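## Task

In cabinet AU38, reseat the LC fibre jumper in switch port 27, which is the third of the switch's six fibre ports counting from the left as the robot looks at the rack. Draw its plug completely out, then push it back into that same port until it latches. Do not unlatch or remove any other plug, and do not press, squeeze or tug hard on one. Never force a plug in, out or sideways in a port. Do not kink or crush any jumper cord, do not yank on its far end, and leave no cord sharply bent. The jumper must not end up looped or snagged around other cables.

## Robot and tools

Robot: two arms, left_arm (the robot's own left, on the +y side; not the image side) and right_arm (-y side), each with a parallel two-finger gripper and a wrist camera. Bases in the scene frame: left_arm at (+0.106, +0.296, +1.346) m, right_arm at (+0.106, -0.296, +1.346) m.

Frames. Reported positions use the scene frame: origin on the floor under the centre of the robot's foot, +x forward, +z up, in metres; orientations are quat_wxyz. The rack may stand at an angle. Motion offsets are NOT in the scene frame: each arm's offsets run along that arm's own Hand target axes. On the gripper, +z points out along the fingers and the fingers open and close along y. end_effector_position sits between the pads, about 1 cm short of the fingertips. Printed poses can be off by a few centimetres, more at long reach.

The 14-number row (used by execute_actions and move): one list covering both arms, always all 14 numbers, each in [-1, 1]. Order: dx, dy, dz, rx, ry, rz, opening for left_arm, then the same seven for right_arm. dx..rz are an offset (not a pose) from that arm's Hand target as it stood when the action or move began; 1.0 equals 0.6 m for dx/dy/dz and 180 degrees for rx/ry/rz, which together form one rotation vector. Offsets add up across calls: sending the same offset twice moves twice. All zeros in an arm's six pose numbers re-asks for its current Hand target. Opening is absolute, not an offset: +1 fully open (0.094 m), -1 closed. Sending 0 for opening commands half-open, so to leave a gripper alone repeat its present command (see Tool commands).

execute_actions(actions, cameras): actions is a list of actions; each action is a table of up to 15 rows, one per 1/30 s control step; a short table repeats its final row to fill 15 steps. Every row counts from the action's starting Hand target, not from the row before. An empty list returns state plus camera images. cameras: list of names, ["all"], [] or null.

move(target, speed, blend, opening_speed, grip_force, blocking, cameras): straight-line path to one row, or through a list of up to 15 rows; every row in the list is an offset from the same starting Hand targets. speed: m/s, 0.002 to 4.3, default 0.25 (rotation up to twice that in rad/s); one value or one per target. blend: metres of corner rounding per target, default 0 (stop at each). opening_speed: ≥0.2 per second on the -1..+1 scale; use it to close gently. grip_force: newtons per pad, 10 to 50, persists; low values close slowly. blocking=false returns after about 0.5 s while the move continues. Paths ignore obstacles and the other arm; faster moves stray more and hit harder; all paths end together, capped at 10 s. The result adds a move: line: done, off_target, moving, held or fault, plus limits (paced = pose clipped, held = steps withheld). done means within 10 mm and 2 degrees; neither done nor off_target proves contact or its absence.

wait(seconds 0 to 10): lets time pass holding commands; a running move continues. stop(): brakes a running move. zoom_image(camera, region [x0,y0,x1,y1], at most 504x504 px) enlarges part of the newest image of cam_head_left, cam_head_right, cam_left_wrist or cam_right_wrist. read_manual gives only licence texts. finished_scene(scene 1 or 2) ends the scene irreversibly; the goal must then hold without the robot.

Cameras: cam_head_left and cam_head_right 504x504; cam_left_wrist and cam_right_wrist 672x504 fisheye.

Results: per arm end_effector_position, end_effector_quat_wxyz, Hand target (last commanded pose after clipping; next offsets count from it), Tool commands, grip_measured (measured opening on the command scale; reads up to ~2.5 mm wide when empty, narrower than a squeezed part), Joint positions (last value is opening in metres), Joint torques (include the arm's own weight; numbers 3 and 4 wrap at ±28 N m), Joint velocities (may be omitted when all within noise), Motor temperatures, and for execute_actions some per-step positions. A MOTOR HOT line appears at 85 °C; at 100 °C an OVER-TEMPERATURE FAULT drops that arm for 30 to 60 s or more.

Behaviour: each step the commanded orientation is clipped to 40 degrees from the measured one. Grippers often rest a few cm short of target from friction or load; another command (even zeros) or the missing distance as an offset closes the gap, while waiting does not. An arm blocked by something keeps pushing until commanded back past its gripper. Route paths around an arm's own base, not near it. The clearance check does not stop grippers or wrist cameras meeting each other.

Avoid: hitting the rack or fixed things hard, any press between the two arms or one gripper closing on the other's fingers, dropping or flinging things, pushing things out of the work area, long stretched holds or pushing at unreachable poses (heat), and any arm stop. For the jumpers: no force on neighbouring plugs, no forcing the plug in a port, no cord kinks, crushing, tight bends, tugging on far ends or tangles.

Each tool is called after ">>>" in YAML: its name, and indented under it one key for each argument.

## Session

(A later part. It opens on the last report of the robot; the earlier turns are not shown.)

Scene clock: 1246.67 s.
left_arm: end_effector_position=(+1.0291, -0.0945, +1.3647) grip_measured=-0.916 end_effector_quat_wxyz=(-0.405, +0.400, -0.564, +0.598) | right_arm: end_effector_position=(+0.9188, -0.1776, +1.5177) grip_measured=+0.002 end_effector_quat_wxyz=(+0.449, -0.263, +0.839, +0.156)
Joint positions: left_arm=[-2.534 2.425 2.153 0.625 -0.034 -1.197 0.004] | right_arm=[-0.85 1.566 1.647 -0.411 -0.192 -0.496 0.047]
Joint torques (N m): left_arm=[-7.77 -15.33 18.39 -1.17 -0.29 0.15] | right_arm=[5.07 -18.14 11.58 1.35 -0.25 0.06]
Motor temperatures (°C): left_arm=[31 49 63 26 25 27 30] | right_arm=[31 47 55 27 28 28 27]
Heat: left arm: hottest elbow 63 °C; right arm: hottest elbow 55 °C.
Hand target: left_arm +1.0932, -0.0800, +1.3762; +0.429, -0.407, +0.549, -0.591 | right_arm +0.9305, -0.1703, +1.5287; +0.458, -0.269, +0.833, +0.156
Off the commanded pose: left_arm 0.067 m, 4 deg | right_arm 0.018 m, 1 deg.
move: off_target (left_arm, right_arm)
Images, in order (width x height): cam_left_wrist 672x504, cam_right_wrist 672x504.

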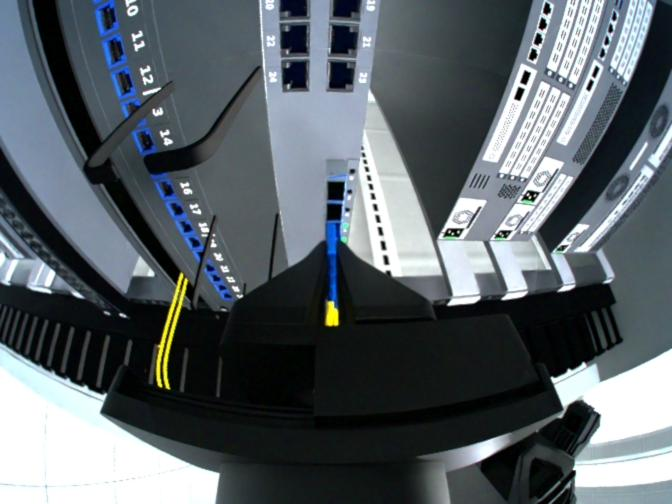

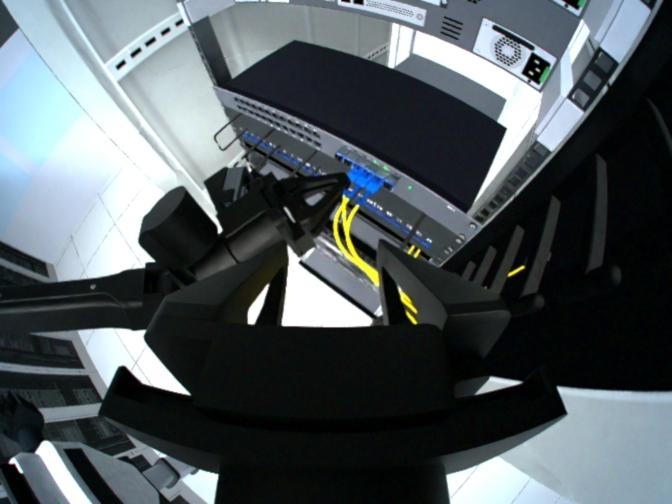

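>>> move:
  target: [0.0395,-0.005,-0.0730,0,0.01,0,-1,0,0,0,0,0,0,0]
  speed: 0.1

>>> move:
  target: [0,0,0,0,0,0,-0.63,0,0,0,0,0,0,0]
  opening_speed: 0.8
  speed: 0.04

>>> move:
  target:
    - [0.0321,-0.0213,-0.0932,0,0.01,0,-0.45,0,0,0,0,0,0,0]
    - [0.0436,-0.0432,-0.1231,0,0.02,0,-0.6,0,0,0,0,0,0,0]
  speed: [0.1,0.1]
  blend: [0.005,0]
  cameras: ["cam_left_wrist","cam_right_wrist","cam_head_left"]

>>> zoom_image:
  camera: "cam_right_wrist"
  region: [334, 150, 384, 192]

>>> zoom_image:
  camera: "cam_left_wrist"
  region: [280, 130, 360, 210]

Scene clock: 1251.70 s.
left_arm: end_effector_position=(+1.0287, -0.0952, +1.3675) grip_measured=-0.916 end_effector_quat_wxyz=(-0.407, +0.400, -0.561, +0.600) | right_arm: end_effector_position=(+0.9188, -0.1776, +1.5177) grip_measured=+0.002 end_effector_quat_wxyz=(+0.449, -0.263, +0.839, +0.156)
Joint positions: left_arm=[-2.536 2.425 2.153 0.634 -0.036 -1.198 0.004] | right_arm=[-0.85 1.566 1.647 -0.411 -0.192 -0.496 0.047]
Joint torques (N m): left_arm=[-10.34 -18.2 11.18 1.16 0.08 0.29] | right_arm=[5.19 -18.14 11.55 1.29 -0.26 0.06]
Motor temperatures (°C): left_arm=[31 48 64 26 25 27 30] | right_arm=[31 47 55 27 28 28 27]
Heat: left arm: hottest elbow 64 °C; right arm: hottest elbow 55 °C.
Hand target: left_arm +1.0442, -0.0895, +1.3766; +0.420, -0.398, +0.555, -0.597 | right_arm +0.9305, -0.1703, +1.5287; +0.458, -0.269, +0.833, +0.156
Off the commanded pose: left_arm 0.019 m, 2 deg | right_arm 0.018 m, 1 deg.
move: off_target (left_arm, right_arm)

Scene clock: 1252.53 s.
left_arm: end_effector_position=(+1.0285, -0.0956, +1.3633) grip_measured=-0.633 end_effector_quat_wxyz=(-0.405, +0.402, -0.565, +0.596) | right_arm: end_effector_position=(+0.9188, -0.1776, +1.5177) grip_measured=+0.002 end_effector_quat_wxyz=(+0.449, -0.263, +0.839, +0.156)
Joint positions: left_arm=[-2.536 2.426 2.153 0.624 -0.041 -1.197 0.017] | right_arm=[-0.85 1.566 1.647 -0.411 -0.192 -0.496 0.047]
Joint torques (N m): left_arm=[-8.41 -17.85 11.37 1.68 0.29 0.24] | right_arm=[5.25 -18.14 11.58 1.31 -0.27 0.06]
Motor temperatures (°C): left_arm=[31 48 63 26 25 27 30] | right_arm=[31 47 55 27 28 28 27]
Heat: left arm: hottest elbow 63 °C; right arm: hottest elbow 55 °C.
Hand target: left_arm +1.0442, -0.0895, +1.3764; +0.420, -0.398, +0.555, -0.597 | right_arm +0.9305, -0.1703, +1.5287; +0.458, -0.269, +0.833, +0.156
Off the commanded pose: left_arm 0.021 m, 2 deg | right_arm 0.018 m, 1 deg.
move: off_target (left_arm, right_arm)

Scene clock: 1254.70 s.
left_arm: end_effector_position=(+0.9674, -0.0858, +1.3759) grip_measured=-0.597 end_effector_quat_wxyz=(-0.394, +0.389, -0.576, +0.601) | right_arm: end_effector_position=(+0.9188, -0.1776, +1.5177) grip_measured=+0.002 end_effector_quat_wxyz=(+0.449, -0.263, +0.839, +0.156)
Joint positions: left_arm=[-2.554 2.256 1.814 0.771 -0.022 -1.185 0.019] | right_arm=[-0.85 1.566 1.647 -0.411 -0.192 -0.496 0.047]
Joint torques (N m): left_arm=[-9.99 -20.01 6.16 2.95 0.45 0.3] | right_arm=[5.13 -18.2 11.58 1.35 -0.26 0.06]
Motor temperatures (°C): left_arm=[31 48 63 26 25 27 30] | right_arm=[31 47 55 27 28 28 27]
Heat: left arm: hottest elbow 63 °C; right arm: hottest elbow 55 °C.
Hand target: left_arm +0.9643, -0.0892, +1.3976; +0.403, -0.379, +0.568, -0.609 | right_arm +0.9305, -0.1703, +1.5287; +0.458, -0.269, +0.833, +0.156
Off the commanded pose: left_arm 0.022 m, 2 deg | right_arm 0.018 m, 1 deg.
move: off_target (left_arm, right_arm); target 2's new opening was sent with left_arm's hand 0.022 m and 2 deg from that target
Images, in order (width x height): cam_head_left 504x504, cam_left_wrist 672x504, cam_right_wrist 672x504.

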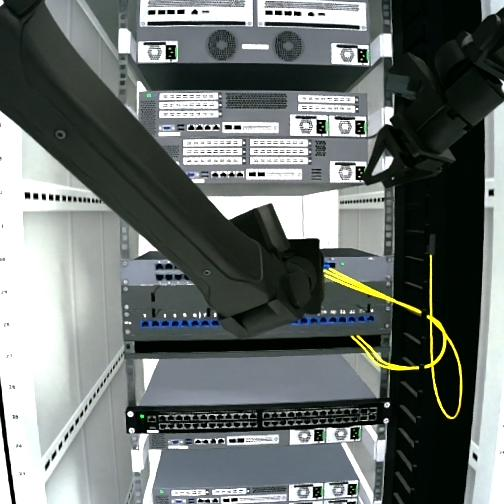

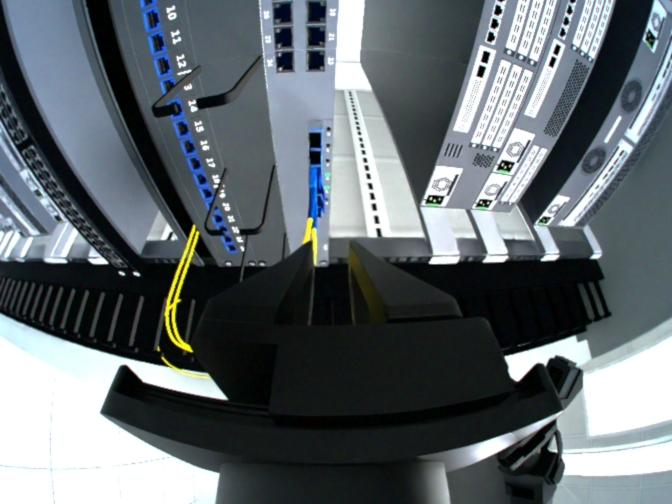

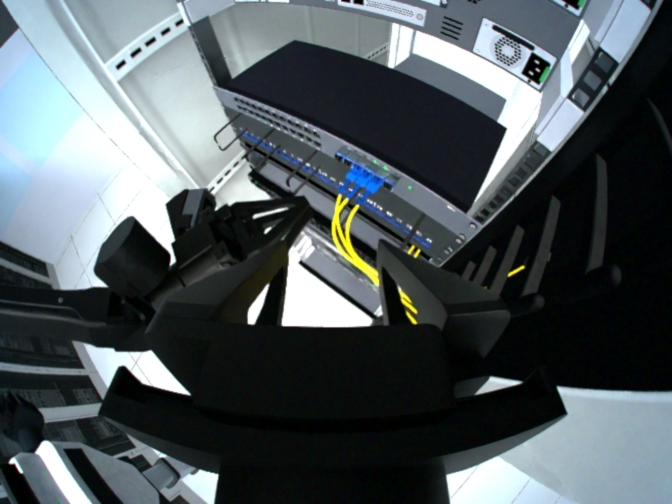

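Scaled by 10.080 from the camera's 672x504 image, which has a finer 960x720 frame.

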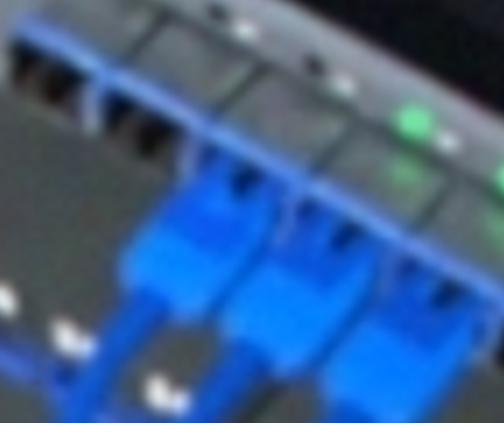

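Scaled by 6.300 from the camera's 672x504 image, which has a finer 960x720 frame.

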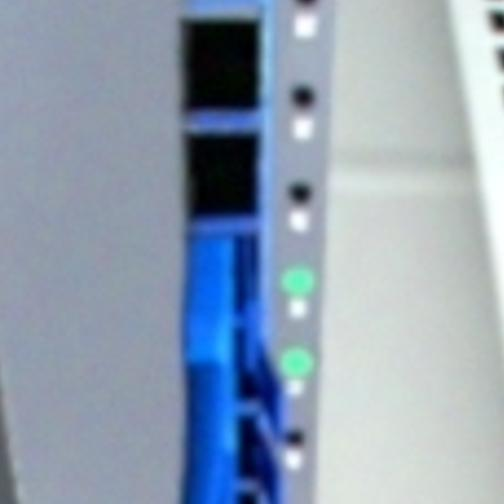

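>>> move:
  target:
    - [-0.0160,0.0386,0.0284,0,0,0,-0.70,0,0,0,0,0,0,0]
    - [-0.0522,0.0438,0.1146,0,0,0,-0.70,0,0,0,0,0,0,0]
  speed: [0.08,0.07]

>>> move:
  target: [0,0,0,0,0,0,-1,0,0,0,0,0,0,0]
  opening_speed: 0.5
  speed: 0.04

>>> move:
  target: [-0.0170,-0.0178,0.0374,0.012,-0.010,0,-1,0,0,0,0,0,0,0]
  speed: 0.06
  cameras: ["cam_left_wrist","cam_right_wrist"]

>>> zoom_image:
  camera: "cam_right_wrist"
  region: [322, 140, 402, 208]

Scene clock: 1270.93 s.
left_arm: end_effector_position=(+1.0245, -0.0940, +1.3679) grip_measured=-0.698 end_effector_quat_wxyz=(-0.393, +0.379, -0.579, +0.605) | right_arm: end_effector_position=(+0.9188, -0.1776, +1.5177) grip_measured=+0.002 end_effector_quat_wxyz=(+0.449, -0.263, +0.839, +0.156)
Joint positions: left_arm=[-2.526 2.395 2.114 0.61 0.026 -1.185 0.014] | right_arm=[-0.85 1.566 1.647 -0.411 -0.192 -0.496 0.047]
Joint torques (N m): left_arm=[-9.58 -18.08 11.58 1.66 0.4 0.11] | right_arm=[5.13 -18.32 11.62 1.33 -0.25 0.06]
Motor temperatures (°C): left_arm=[31 47 60 26 25 27 30] | right_arm=[31 47 55 27 28 28 27]
Heat: left arm: hottest elbow 60 °C; right arm: hottest elbow 55 °C.
Hand target: left_arm +1.0413, -0.0878, +1.3759; +0.403, -0.379, +0.568, -0.609 | right_arm +0.9305, -0.1703, +1.5287; +0.458, -0.269, +0.833, +0.156
Off the commanded pose: left_arm 0.020 m, 2 deg | right_arm 0.018 m, 1 deg.
move: off_target (left_arm, right_arm)

Scene clock: 1271.73 s.
left_arm: end_effector_position=(+1.0244, -0.0946, +1.3664) grip_measured=-0.911 end_effector_quat_wxyz=(-0.392, +0.379, -0.580, +0.605) | right_arm: end_effector_position=(+0.9188, -0.1776, +1.5177) grip_measured=+0.002 end_effector_quat_wxyz=(+0.449, -0.263, +0.839, +0.156)
Joint positions: left_arm=[-2.526 2.397 2.116 0.609 0.026 -1.185 0.004] | right_arm=[-0.85 1.566 1.647 -0.411 -0.192 -0.496 0.047]
Joint torques (N m): left_arm=[-9.23 -17.44 11.38 1.65 0.48 0.08] | right_arm=[5.19 -18.2 11.58 1.32 -0.26 0.06]
Motor temperatures (°C): left_arm=[31 47 60 26 25 27 30] | right_arm=[31 47 55 27 28 28 27]
Heat: left arm: hottest elbow 60 °C; right arm: hottest elbow 55 °C.
Hand target: left_arm +1.0413, -0.0878, +1.3761; +0.403, -0.379, +0.568, -0.609 | right_arm +0.9305, -0.1703, +1.5287; +0.458, -0.269, +0.833, +0.156
Off the commanded pose: left_arm 0.021 m, 2 deg | right_arm 0.018 m, 1 deg.
move: off_target (left_arm, right_arm)

Scene clock: 1272.67 s.
left_arm: end_effector_position=(+1.0253, -0.0947, +1.3663) grip_measured=-0.913 end_effector_quat_wxyz=(-0.397, +0.379, -0.574, +0.608) | right_arm: end_effector_position=(+0.9188, -0.1776, +1.5177) grip_measured=+0.002 end_effector_quat_wxyz=(+0.449, -0.263, +0.839, +0.156)
Joint positions: left_arm=[-2.526 2.408 2.126 0.626 0.024 -1.185 0.004] | right_arm=[-0.85 1.566 1.647 -0.411 -0.192 -0.496 0.047]
Joint torques (N m): left_arm=[-8.7 -16.5 15.82 0.99 0.01 0.09] | right_arm=[5.13 -18.26 11.62 1.35 -0.26 0.06]
Motor temperatures (°C): left_arm=[31 47 61 26 25 27 30] | right_arm=[31 47 55 27 28 28 27]
Heat: left arm: hottest elbow 61 °C; right arm: hottest elbow 55 °C.
Hand target: left_arm +1.0653, -0.0868, +1.3882; +0.419, -0.381, +0.550, -0.614 | right_arm +0.9305, -0.1703, +1.5287; +0.458, -0.269, +0.833, +0.156
Off the commanded pose: left_arm 0.046 m, 4 deg | right_arm 0.018 m, 1 deg.
move: off_target (left_arm, right_arm)
Images, in order (width x height): cam_left_wrist 672x504, cam_right_wrist 672x504.

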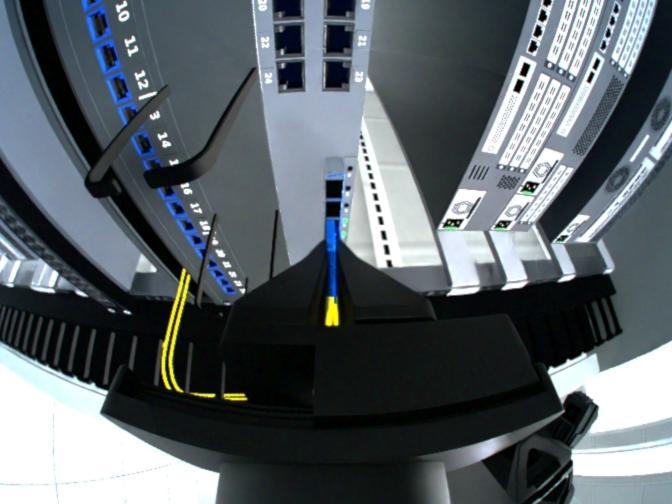

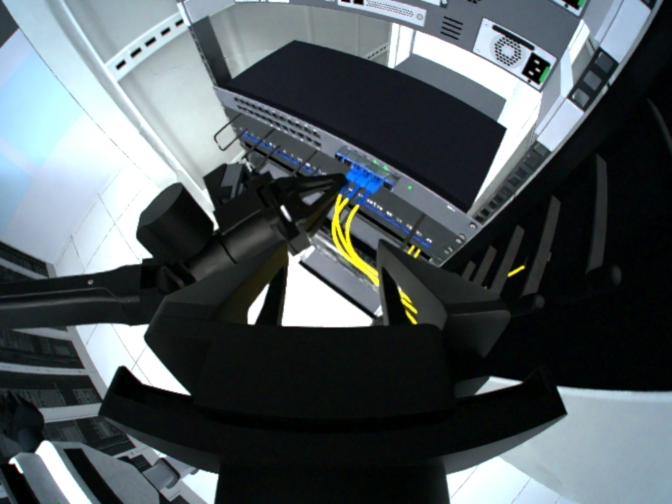

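Scaled by 6.300 from the camera's 672x504 image, which has a finer 960x720 frame.

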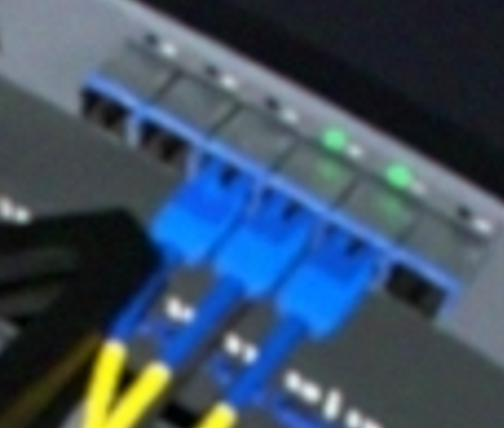

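>>> move:
  target: [-0.0079,-0.0055,0.0188,0.0,-0.003,0,-1,0,0,0,0,0,0,0]
  speed: 0.06
  cameras: ["cam_left_wrist","cam_right_wrist"]

>>> zoom_image:
  camera: "cam_right_wrist"
  region: [322, 140, 402, 208]

Scene clock: 1275.63 s.
left_arm: end_effector_position=(+1.0262, -0.0945, +1.3655) grip_measured=-0.913 end_effector_quat_wxyz=(-0.399, +0.380, -0.572, +0.607) | right_arm: end_effector_position=(+0.9188, -0.1776, +1.5177) grip_measured=+0.002 end_effector_quat_wxyz=(+0.449, -0.263, +0.839, +0.156)
Joint positions: left_arm=[-2.526 2.414 2.133 0.629 0.02 -1.185 0.004] | right_arm=[-0.85 1.566 1.647 -0.411 -0.192 -0.496 0.047]
Joint torques (N m): left_arm=[-8.41 -16.26 17.13 -0.28 -0.12 0.06] | right_arm=[5.13 -18.14 11.6 1.35 -0.27 0.07]
Motor temperatures (°C): left_arm=[31 48 62 26 25 27 30] | right_arm=[31 47 55 27 28 28 27]
Heat: left arm: hottest elbow 62 °C; right arm: hottest elbow 55 °C.
Hand target: left_arm +1.0771, -0.0863, +1.3924; +0.421, -0.384, +0.548, -0.612 | right_arm +0.9305, -0.1703, +1.5287; +0.458, -0.269, +0.833, +0.156
Off the commanded pose: left_arm 0.058 m, 4 deg | right_arm 0.018 m, 1 deg.
move: off_target (left_arm, right_arm)
Images, in order (width x height): cam_left_wrist 672x504, cam_right_wrist 672x504.

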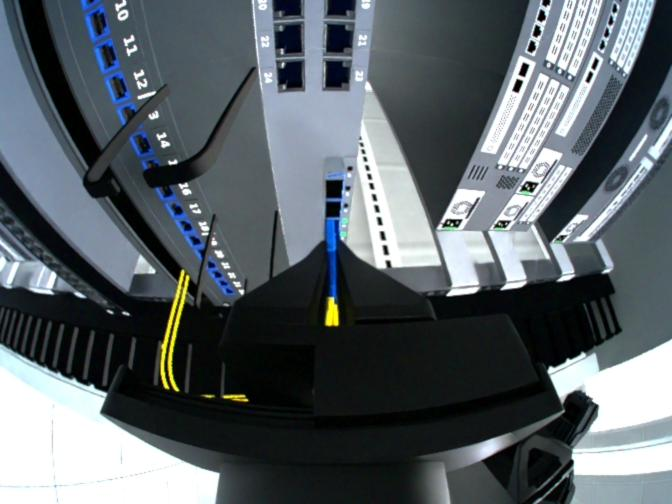

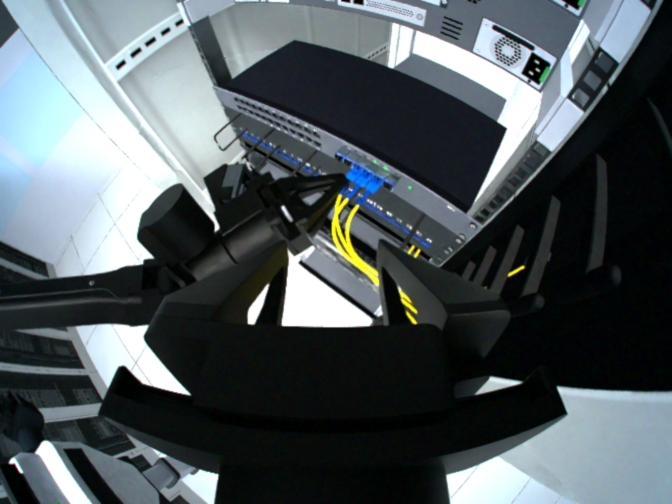

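Scaled by 6.300 from the camera's 672x504 image, which has a finer 960x720 frame.

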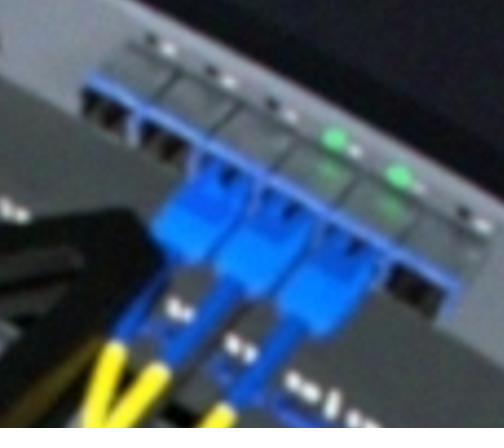

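>>> move:
  target: [0,0,0,-0.012,-0.015,0,-1,0,0,0,0,0,0,0]
  speed: 0.06
  cameras: ["cam_right_wrist"]

>>> zoom_image:
  camera: "cam_right_wrist"
  region: [322, 140, 402, 208]

>>> move:
  target: [0,0.012,0.004,-0.01,-0.01,0,-1,0,0,0,0,0,0,0]
  speed: 0.06
  cameras: ["cam_right_wrist"]

>>> zoom_image:
  camera: "cam_right_wrist"
  region: [322, 140, 402, 208]

Scene clock: 1279.50 s.
left_arm: end_effector_position=(+1.0263, -0.0945, +1.3647) grip_measured=-0.913 end_effector_quat_wxyz=(-0.408, +0.402, -0.569, +0.590) | right_arm: end_effector_position=(+0.9188, -0.1776, +1.5177) grip_measured=+0.002 end_effector_quat_wxyz=(+0.449, -0.263, +0.839, +0.156)
Joint positions: left_arm=[-2.538 2.414 2.134 0.624 -0.051 -1.185 0.004] | right_arm=[-0.85 1.566 1.647 -0.411 -0.192 -0.496 0.047]
Joint torques (N m): left_arm=[-8.7 -17.14 16.96 -0.87 -0.04 0.11] | right_arm=[5.13 -18.14 11.59 1.35 -0.26 0.06]
Motor temperatures (°C): left_arm=[31 48 64 26 25 27 30] | right_arm=[31 47 55 27 28 28 27]
Heat: left arm: hottest elbow 64 °C; right arm: hottest elbow 55 °C.
Hand target: left_arm +1.0771, -0.0864, +1.3923; +0.427, -0.406, +0.550, -0.593 | right_arm +0.9305, -0.1703, +1.5287; +0.458, -0.269, +0.833, +0.156
Off the commanded pose: left_arm 0.058 m, 3 deg | right_arm 0.018 m, 1 deg.
move: off_target (left_arm, right_arm)
Images, in order (width x height): cam_right_wrist 672x504.

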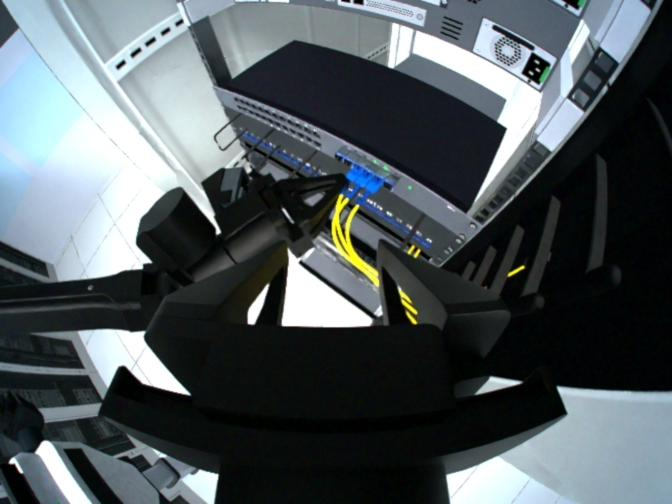

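Scaled by 6.300 from the camera's 672x504 image, which has a finer 960x720 frame.

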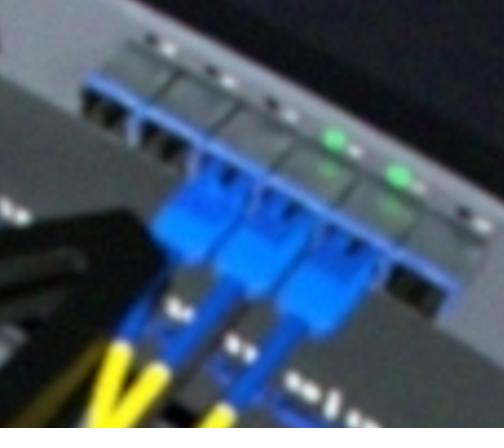

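Scene clock: 1280.37 s.
left_arm: end_effector_position=(+1.0267, -0.0957, +1.3651) grip_measured=-0.913 end_effector_quat_wxyz=(-0.413, +0.419, -0.567, +0.577) | right_arm: end_effector_position=(+0.9188, -0.1776, +1.5177) grip_measured=+0.002 end_effector_quat_wxyz=(+0.449, -0.263, +0.839, +0.156)
Joint positions: left_arm=[-2.549 2.414 2.14 0.61 -0.104 -1.185 0.004] | right_arm=[-0.85 1.566 1.647 -0.411 -0.192 -0.496 0.047]
Joint torques (N m): left_arm=[-8.53 -16.91 17.51 -1.09 0.24 0.15] | right_arm=[5.25 -18.37 11.59 1.32 -0.26 0.05]
Motor temperatures (°C): left_arm=[31 48 65 26 25 27 31] | right_arm=[31 47 55 27 28 28 27]
Heat: left arm: hottest elbow 65 °C; right arm: hottest elbow 55 °C.
Hand target: left_arm +1.0798, -0.0873, +1.3854; +0.429, -0.422, +0.552, -0.577 | right_arm +0.9305, -0.1703, +1.5287; +0.458, -0.269, +0.833, +0.156
Off the commanded pose: left_arm 0.057 m, 3 deg | right_arm 0.018 m, 1 deg.
move: off_target (left_arm, right_arm)
Images, in order (width x height): cam_right_wrist 672x504.

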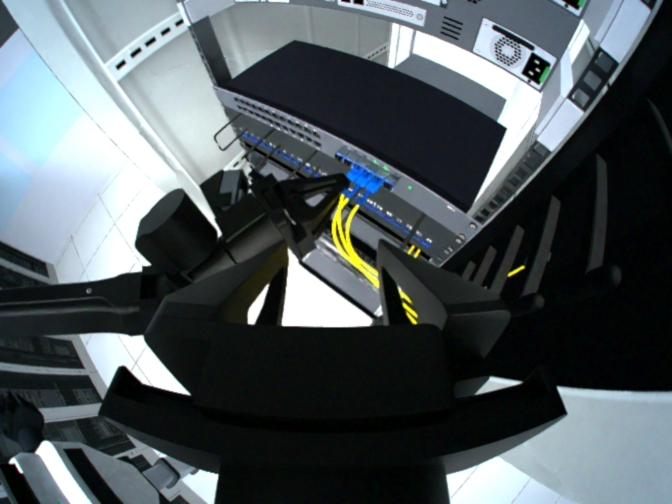

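Scaled by 6.300 from the camera's 672x504 image, which has a finer 960x720 frame.

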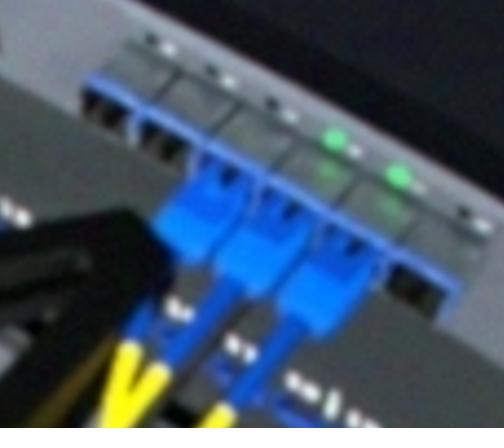

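>>> move:
  target: [0.0200,-0.005,-0.0520,0,0.02,0,-1,0,0,0,0,0,0,0]
  speed: 0.1

>>> move:
  target: [0,0,0,0,0,0,-0.63,0,0,0,0,0,0,0]
  opening_speed: 0.8
  speed: 0.04

Scene clock: 1286.00 s.
left_arm: end_effector_position=(+1.0266, -0.0970, +1.3663) grip_measured=-0.913 end_effector_quat_wxyz=(-0.408, +0.408, -0.570, +0.586) | right_arm: end_effector_position=(+0.9188, -0.1776, +1.5177) grip_measured=+0.002 end_effector_quat_wxyz=(+0.449, -0.263, +0.839, +0.156)
Joint positions: left_arm=[-2.544 2.413 2.14 0.61 -0.07 -1.185 0.004] | right_arm=[-0.85 1.566 1.647 -0.411 -0.192 -0.496 0.047]
Joint torques (N m): left_arm=[-9.47 -19.96 11.1 -0.02 0.99 0.1] | right_arm=[5.19 -18.26 11.56 1.32 -0.27 0.06]
Motor temperatures (°C): left_arm=[31 49 65 26 25 27 31] | right_arm=[31 47 55 27 28 28 27]
Heat: left arm: hottest elbow 65 °C; right arm: hottest elbow 55 °C.
Hand target: left_arm +1.0465, -0.0899, +1.3873; +0.411, -0.404, +0.565, -0.590 | right_arm +0.9305, -0.1703, +1.5287; +0.458, -0.269, +0.833, +0.156
Off the commanded pose: left_arm 0.030 m, 1 deg | right_arm 0.018 m, 1 deg.
move: off_target (left_arm, right_arm)

Scene clock: 1286.83 s.
left_arm: end_effector_position=(+1.0262, -0.1010, +1.3611) grip_measured=-0.633 end_effector_quat_wxyz=(-0.397, +0.405, -0.582, +0.583) | right_arm: end_effector_position=(+0.9188, -0.1776, +1.5177) grip_measured=+0.002 end_effector_quat_wxyz=(+0.449, -0.263, +0.839, +0.156)
Joint positions: left_arm=[-2.544 2.413 2.144 0.573 -0.057 -1.185 0.017] | right_arm=[-0.85 1.566 1.647 -0.411 -0.192 -0.496 0.047]
Joint torques (N m): left_arm=[-9.88 -19.78 10.89 1.48 0.48 0.16] | right_arm=[5.13 -18.26 11.56 1.35 -0.27 0.07]
Motor temperatures (°C): left_arm=[31 49 65 26 25 27 31] | right_arm=[31 47 55 27 28 28 27]
Heat: left arm: hottest elbow 65 °C; right arm: hottest elbow 55 °C.
Hand target: left_arm +1.0464, -0.0902, +1.3875; +0.411, -0.403, +0.565, -0.590 | right_arm +0.9305, -0.1703, +1.5287; +0.458, -0.269, +0.833, +0.156
Off the commanded pose: left_arm 0.035 m, 3 deg | right_arm 0.018 m, 1 deg.
move: off_target (left_arm, right_arm)

>>> move:
  target:
    - [0.0300,0.0012,-0.0979,0.005,0.009,0,-0.45,0,0,0,0,0,0,0]
    - [0.0414,-0.0198,-0.1286,0.0102,0.0179,0.0018,-0.6,0,0,0,0,0,0,0]
  speed: [0.1,0.1]
  blend: [0.005,0]

>>> wait:
  seconds: 8

Scene clock: 1293.07 s.
left_arm: end_effector_position=(+0.9694, -0.0813, +1.3731) grip_measured=-0.597 end_effector_quat_wxyz=(-0.396, +0.390, -0.576, +0.599) | right_arm: end_effector_position=(+0.9188, -0.1776, +1.5177) grip_measured=+0.002 end_effector_quat_wxyz=(+0.449, -0.263, +0.839, +0.156)
Joint positions: left_arm=[-2.547 2.257 1.814 0.773 -0.019 -1.184 0.019] | right_arm=[-0.85 1.566 1.647 -0.411 -0.192 -0.496 0.047]
Joint torques (N m): left_arm=[-9.88 -18.9 6.04 2.71 0.48 0.24] | right_arm=[5.13 -18.02 11.56 1.31 -0.26 0.07]
Motor temperatures (°C): left_arm=[31 49 65 26 25 27 30] | right_arm=[31 47 55 27 28 28 27]
Heat: left arm: hottest elbow 65 °C; right arm: hottest elbow 55 °C.
Hand target: left_arm +0.9652, -0.0871, +1.3970; +0.403, -0.379, +0.568, -0.609 | right_arm +0.9305, -0.1703, +1.5287; +0.458, -0.269, +0.833, +0.156
Off the commanded pose: left_arm 0.025 m, 2 deg | right_arm 0.018 m, 1 deg.
move: off_target (left_arm, right_arm); target 2's new opening was sent with left_arm's hand 0.025 m and 2 deg from that target

Scene clock: 1301.07 s.
left_arm: end_effector_position=(+0.9694, -0.0813, +1.3731) grip_measured=-0.598 end_effector_quat_wxyz=(-0.396, +0.390, -0.576, +0.599) | right_arm: end_effector_position=(+0.9188, -0.1776, +1.5177) grip_measured=+0.002 end_effector_quat_wxyz=(+0.449, -0.263, +0.839, +0.156)
Joint positions: left_arm=[-2.547 2.257 1.814 0.773 -0.019 -1.184 0.019] | right_arm=[-0.85 1.566 1.647 -0.411 -0.192 -0.496 0.047]
Joint torques (N m): left_arm=[-9.88 -19.31 6 2.95 0.44 0.32] | right_arm=[5.19 -18.14 11.58 1.32 -0.26 0.05]
Motor temperatures (°C): left_arm=[31 48 63 26 25 27 30] | right_arm=[31 47 55 27 28 28 27]
Heat: left arm: hottest elbow 63 °C; right arm: hottest elbow 55 °C.
Hand target: left_arm +0.9652, -0.0871, +1.3970; +0.403, -0.379, +0.568, -0.609 | right_arm +0.9305, -0.1703, +1.5287; +0.458, -0.269, +0.833, +0.156
Tool commands: left_gripper/opening=-0.6 right_gripper/opening=+0.0
Off the commanded pose: left_arm 0.025 m, 2 deg | right_arm 0.018 m, 1 deg.
wait: 8.00 s; at rest by 0.17 s

>>> move:
  target:
    - [-0.0154,0.0347,0.0363,0,0,0,-0.65,0,0,0,0,0,0,0]
    - [-0.0557,0.0421,0.1321,0,0,0,-0.65,0,0,0,0,0,0,0]
  speed: [0.08,0.07]

>>> move:
  target: [0,0,0,0,0,0,-1,0,0,0,0,0,0,0]
  opening_speed: 0.5
  speed: 0.04

>>> move:
  target: [-0.0106,0.0015,0.0253,0,0,0,-1,0,0,0,0,0,0,0]
  speed: 0.05

>>> move:
  target: [0.0166,-0.0023,-0.0394,0,0,0,-1,0,0,0,0,0,0,0]
  speed: 0.06
  cameras: ["cam_left_wrist","cam_right_wrist"]

>>> zoom_image:
  camera: "cam_right_wrist"
  region: [322, 140, 402, 208]

Scene clock: 1311.80 s.
left_arm: end_effector_position=(+1.0357, -0.0986, +1.3844) grip_measured=-0.648 end_effector_quat_wxyz=(-0.396, +0.374, -0.573, +0.612) | right_arm: end_effector_position=(+0.9188, -0.1776, +1.5177) grip_measured=+0.002 end_effector_quat_wxyz=(+0.449, -0.263, +0.839, +0.156)
Joint positions: left_arm=[-2.531 2.413 2.185 0.578 0.032 -1.184 0.017] | right_arm=[-0.85 1.566 1.647 -0.411 -0.192 -0.496 0.047]
Joint torques (N m): left_arm=[-8.35 -17.2 11.37 1.37 0.36 0.14] | right_arm=[5.13 -18.26 11.56 1.36 -0.27 0.07]
Motor temperatures (°C): left_arm=[31 47 61 26 25 27 30] | right_arm=[31 47 55 27 28 28 27]
Heat: left arm: hottest elbow 61 °C; right arm: hottest elbow 55 °C.
Hand target: left_arm +1.0525, -0.0879, +1.3768; +0.403, -0.379, +0.568, -0.609 | right_arm +0.9305, -0.1703, +1.5287; +0.458, -0.269, +0.833, +0.156
Off the commanded pose: left_arm 0.021 m, 1 deg | right_arm 0.018 m, 1 deg.
move: off_target (left_arm, right_arm)

Scene clock: 1312.80 s.
left_arm: end_effector_position=(+1.0355, -0.0989, +1.3769) grip_measured=-0.987 end_effector_quat_wxyz=(-0.394, +0.375, -0.577, +0.610) | right_arm: end_effector_position=(+0.9188, -0.1776, +1.5177) grip_measured=+0.002 end_effector_quat_wxyz=(+0.449, -0.263, +0.839, +0.156)
Joint positions: left_arm=[-2.528 2.421 2.188 0.572 0.032 -1.184 0.001] | right_arm=[-0.85 1.566 1.647 -0.411 -0.192 -0.496 0.047]
Joint torques (N m): left_arm=[-8.23 -17.26 11.56 1.57 0.39 0.05] | right_arm=[5.01 -18.2 11.58 1.33 -0.25 0.06]
Motor temperatures (°C): left_arm=[31 47 61 26 25 27 30] | right_arm=[31 47 55 27 28 28 27]
Heat: left arm: hottest elbow 61 °C; right arm: hottest elbow 55 °C.
Hand target: left_arm +1.0525, -0.0879, +1.3769; +0.403, -0.379, +0.568, -0.609 | right_arm +0.9305, -0.1703, +1.5287; +0.458, -0.269, +0.833, +0.156
Off the commanded pose: left_arm 0.020 m, 1 deg | right_arm 0.018 m, 1 deg.
move: off_target (left_arm, right_arm)

Scene clock: 1314.10 s.
left_arm: end_effector_position=(+1.0507, -0.1011, +1.3818) grip_measured=-0.987 end_effector_quat_wxyz=(-0.395, +0.373, -0.575, +0.611) | right_arm: end_effector_position=(+0.9188, -0.1776, +1.5177) grip_measured=+0.002 end_effector_quat_wxyz=(+0.449, -0.263, +0.839, +0.156)
Joint positions: left_arm=[-2.525 2.463 2.292 0.515 0.038 -1.184 0.001] | right_arm=[-0.85 1.566 1.647 -0.411 -0.192 -0.496 0.047]
Joint torques (N m): left_arm=[-8.23 -17.61 11.6 1.36 0.38 0.08] | right_arm=[5.01 -18.26 11.66 1.29 -0.25 0.06]
Motor temperatures (°C): left_arm=[31 47 61 26 25 27 30] | right_arm=[31 47 55 27 28 28 27]
Heat: left arm: hottest elbow 61 °C; right arm: hottest elbow 55 °C.
Hand target: left_arm +1.0691, -0.0878, +1.3771; +0.403, -0.378, +0.568, -0.609 | right_arm +0.9305, -0.1703, +1.5287; +0.458, -0.269, +0.833, +0.156
Off the commanded pose: left_arm 0.023 m, 1 deg | right_arm 0.018 m, 1 deg.
move: off_target (left_arm, right_arm)

Scene clock: 1315.20 s.
left_arm: end_effector_position=(+1.0422, -0.0978, +1.3785) grip_measured=-0.987 end_effector_quat_wxyz=(-0.400, +0.374, -0.570, +0.613) | right_arm: end_effector_position=(+0.9188, -0.1776, +1.5177) grip_measured=+0.002 end_effector_quat_wxyz=(+0.449, -0.263, +0.839, +0.156)
Joint positions: left_arm=[-2.525 2.444 2.232 0.571 0.033 -1.184 0.001] | right_arm=[-0.85 1.566 1.647 -0.411 -0.192 -0.496 0.047]
Joint torques (N m): left_arm=[-9.11 -20.37 6.27 2.44 0.17 0.1] | right_arm=[5.07 -18.08 11.58 1.33 -0.25 0.06]
Motor temperatures (°C): left_arm=[31 47 61 26 25 27 30] | right_arm=[31 47 55 27 28 28 27]
Heat: left arm: hottest elbow 61 °C; right arm: hottest elbow 55 °C.
Hand target: left_arm +1.0433, -0.0879, +1.3768; +0.403, -0.378, +0.568, -0.609 | right_arm +0.9305, -0.1703, +1.5287; +0.458, -0.269, +0.833, +0.156
Off the commanded pose: left_arm 0.010 m, 1 deg | right_arm 0.018 m, 1 deg.
move: off_target (right_arm)
Images, in order (width x height): cam_left_wrist 672x504, cam_right_wrist 672x504.

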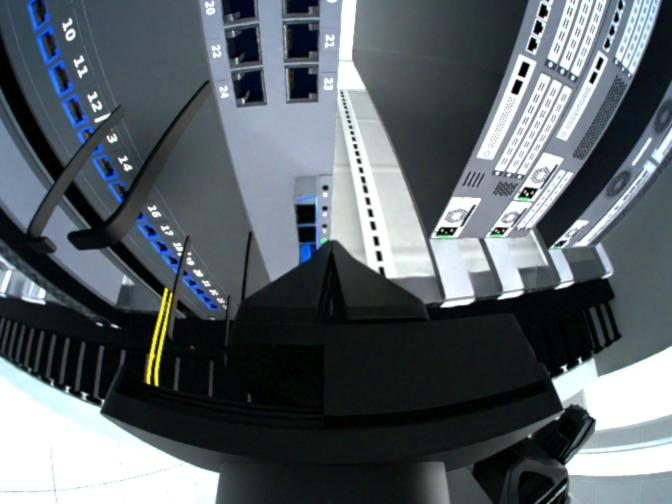

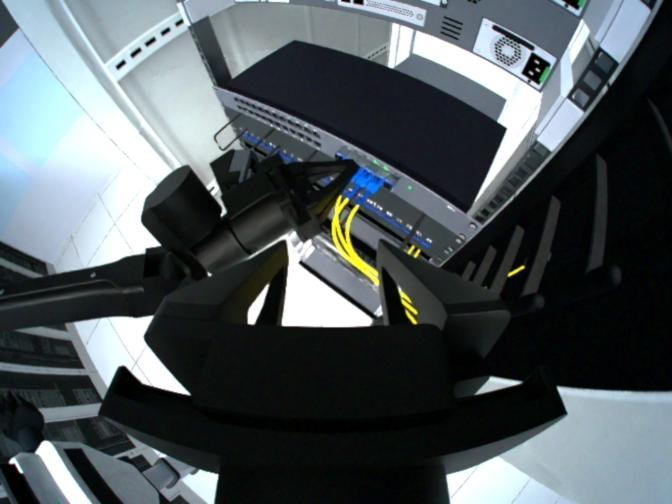

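Scaled by 6.300 from the camera's 672x504 image, which has a finer 960x720 frame.

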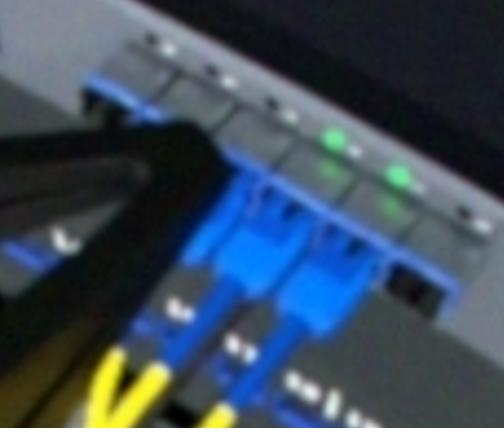

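>>> move:
  target:
    - [0.0370,-0.0389,-0.0876,0,0,0,-0.98,0,0,0,0,0,0,0]
    - [0.0499,-0.0408,-0.1183,0,0,0,-0.6,0,0,0,0,0,0,0]
  speed: 0.1
  cameras: ["cam_left_wrist","cam_right_wrist"]

>>> zoom_image:
  camera: "cam_right_wrist"
  region: [334, 150, 384, 192]

>>> zoom_image:
  camera: "cam_left_wrist"
  region: [270, 130, 370, 250]

Scene clock: 1327.30 s.
left_arm: end_effector_position=(+0.9678, -0.0841, +1.3722) grip_measured=-0.603 end_effector_quat_wxyz=(-0.394, +0.387, -0.578, +0.601) | right_arm: end_effector_position=(+0.9188, -0.1776, +1.5177) grip_measured=+0.002 end_effector_quat_wxyz=(+0.449, -0.263, +0.839, +0.156)
Joint positions: left_arm=[-2.549 2.26 1.814 0.773 -0.014 -1.184 0.019] | right_arm=[-0.85 1.566 1.647 -0.411 -0.192 -0.496 0.047]
Joint torques (N m): left_arm=[-9.52 -19.78 6 2.8 0.19 0.31] | right_arm=[5.13 -18.2 11.55 1.33 -0.25 0.05]
Motor temperatures (°C): left_arm=[31 47 58 26 25 27 30] | right_arm=[31 48 55 27 28 28 27]
Heat: left arm: hottest elbow 58 °C; right arm: hottest elbow 55 °C.
Hand target: left_arm +0.9649, -0.0874, +1.3966; +0.403, -0.378, +0.568, -0.609 | right_arm +0.9305, -0.1703, +1.5287; +0.458, -0.269, +0.833, +0.156
Off the commanded pose: left_arm 0.025 m, 2 deg | right_arm 0.018 m, 1 deg.
move: off_target (left_arm, right_arm); target 2's new opening was sent with left_arm's hand 0.024 m and 2 deg from that target
Images, in order (width x height): cam_left_wrist 672x504, cam_right_wrist 672x504.

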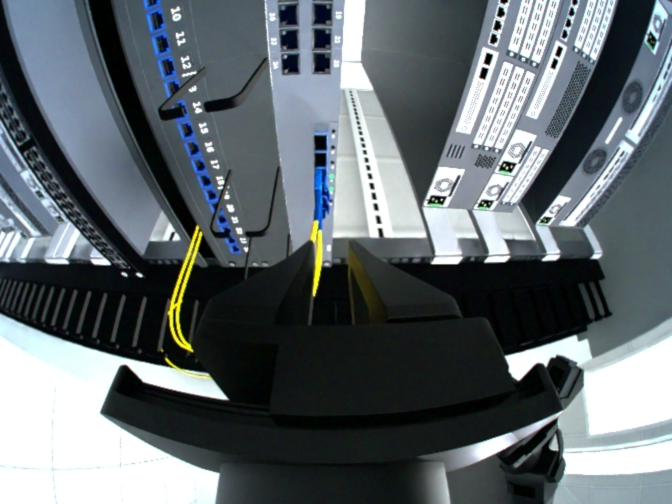

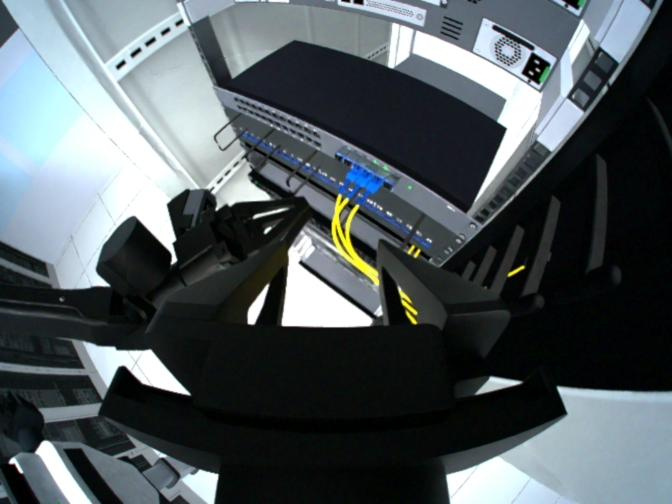

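Scaled by 10.080 from the camera's 672x504 image, which has a finer 960x720 frame.

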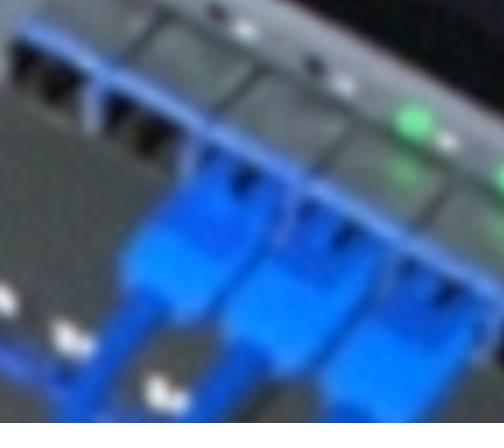

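Scaled by 4.200 from the camera's 672x504 image, which has a finer 960x720 frame.

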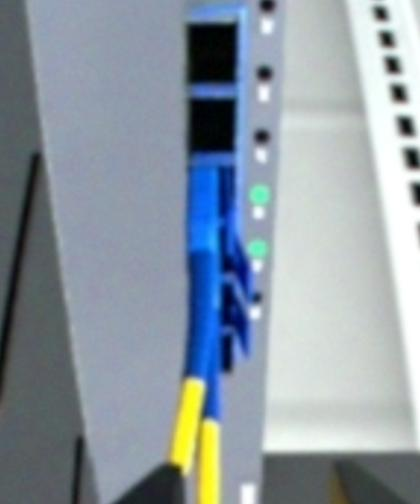

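>>> move:
  target:
    - [-0.0130,0.0369,0.0287,0,0,0,-0.65,0,0,0,0,0,0,0]
    - [-0.0565,0.0427,0.1322,0,0,0,-0.65,0,0,0,0,0,0,0]
  speed: [0.08,0.07]
  cameras: ["cam_left_wrist"]

>>> zoom_image:
  camera: "cam_left_wrist"
  region: [280, 190, 390, 290]

Scene clock: 1333.40 s.
left_arm: end_effector_position=(+1.0352, -0.0956, +1.3671) grip_measured=-0.648 end_effector_quat_wxyz=(-0.392, +0.378, -0.581, +0.605) | right_arm: end_effector_position=(+0.9188, -0.1776, +1.5177) grip_measured=+0.002 end_effector_quat_wxyz=(+0.449, -0.263, +0.839, +0.156)
Joint positions: left_arm=[-2.522 2.425 2.181 0.572 0.031 -1.184 0.017] | right_arm=[-0.85 1.566 1.647 -0.411 -0.192 -0.496 0.047]
Joint torques (N m): left_arm=[-8.06 -17.38 11.74 1.76 0.44 0.16] | right_arm=[5.13 -18.14 11.6 1.33 -0.25 0.06]
Motor temperatures (°C): left_arm=[31 48 58 26 25 27 30] | right_arm=[31 48 55 27 28 28 27]
Heat: left arm: hottest elbow 58 °C; right arm: hottest elbow 55 °C.
Hand target: left_arm +1.0526, -0.0875, +1.3763; +0.403, -0.378, +0.568, -0.609 | right_arm +0.9305, -0.1703, +1.5287; +0.458, -0.269, +0.833, +0.156
Off the commanded pose: left_arm 0.021 m, 2 deg | right_arm 0.018 m, 1 deg.
move: off_target (left_arm, right_arm)
Images, in order (width x height): cam_left_wrist 672x504.

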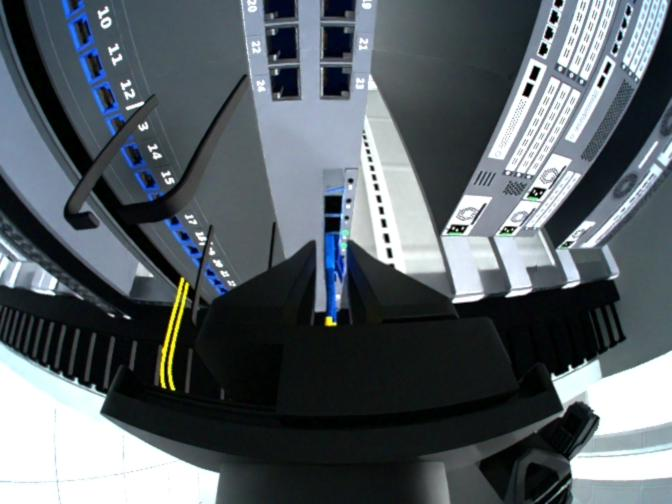

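Scaled by 4.582 from the camera's 672x504 image, which has a finer 960x720 frame.

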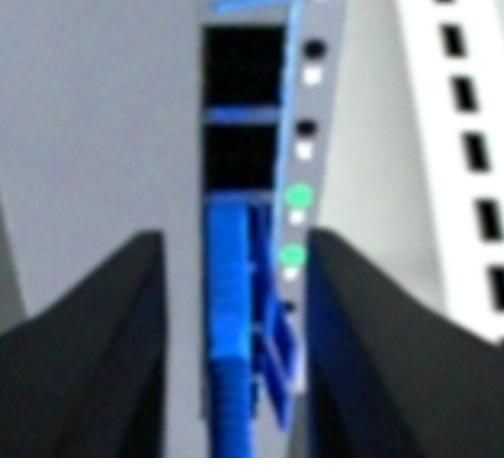

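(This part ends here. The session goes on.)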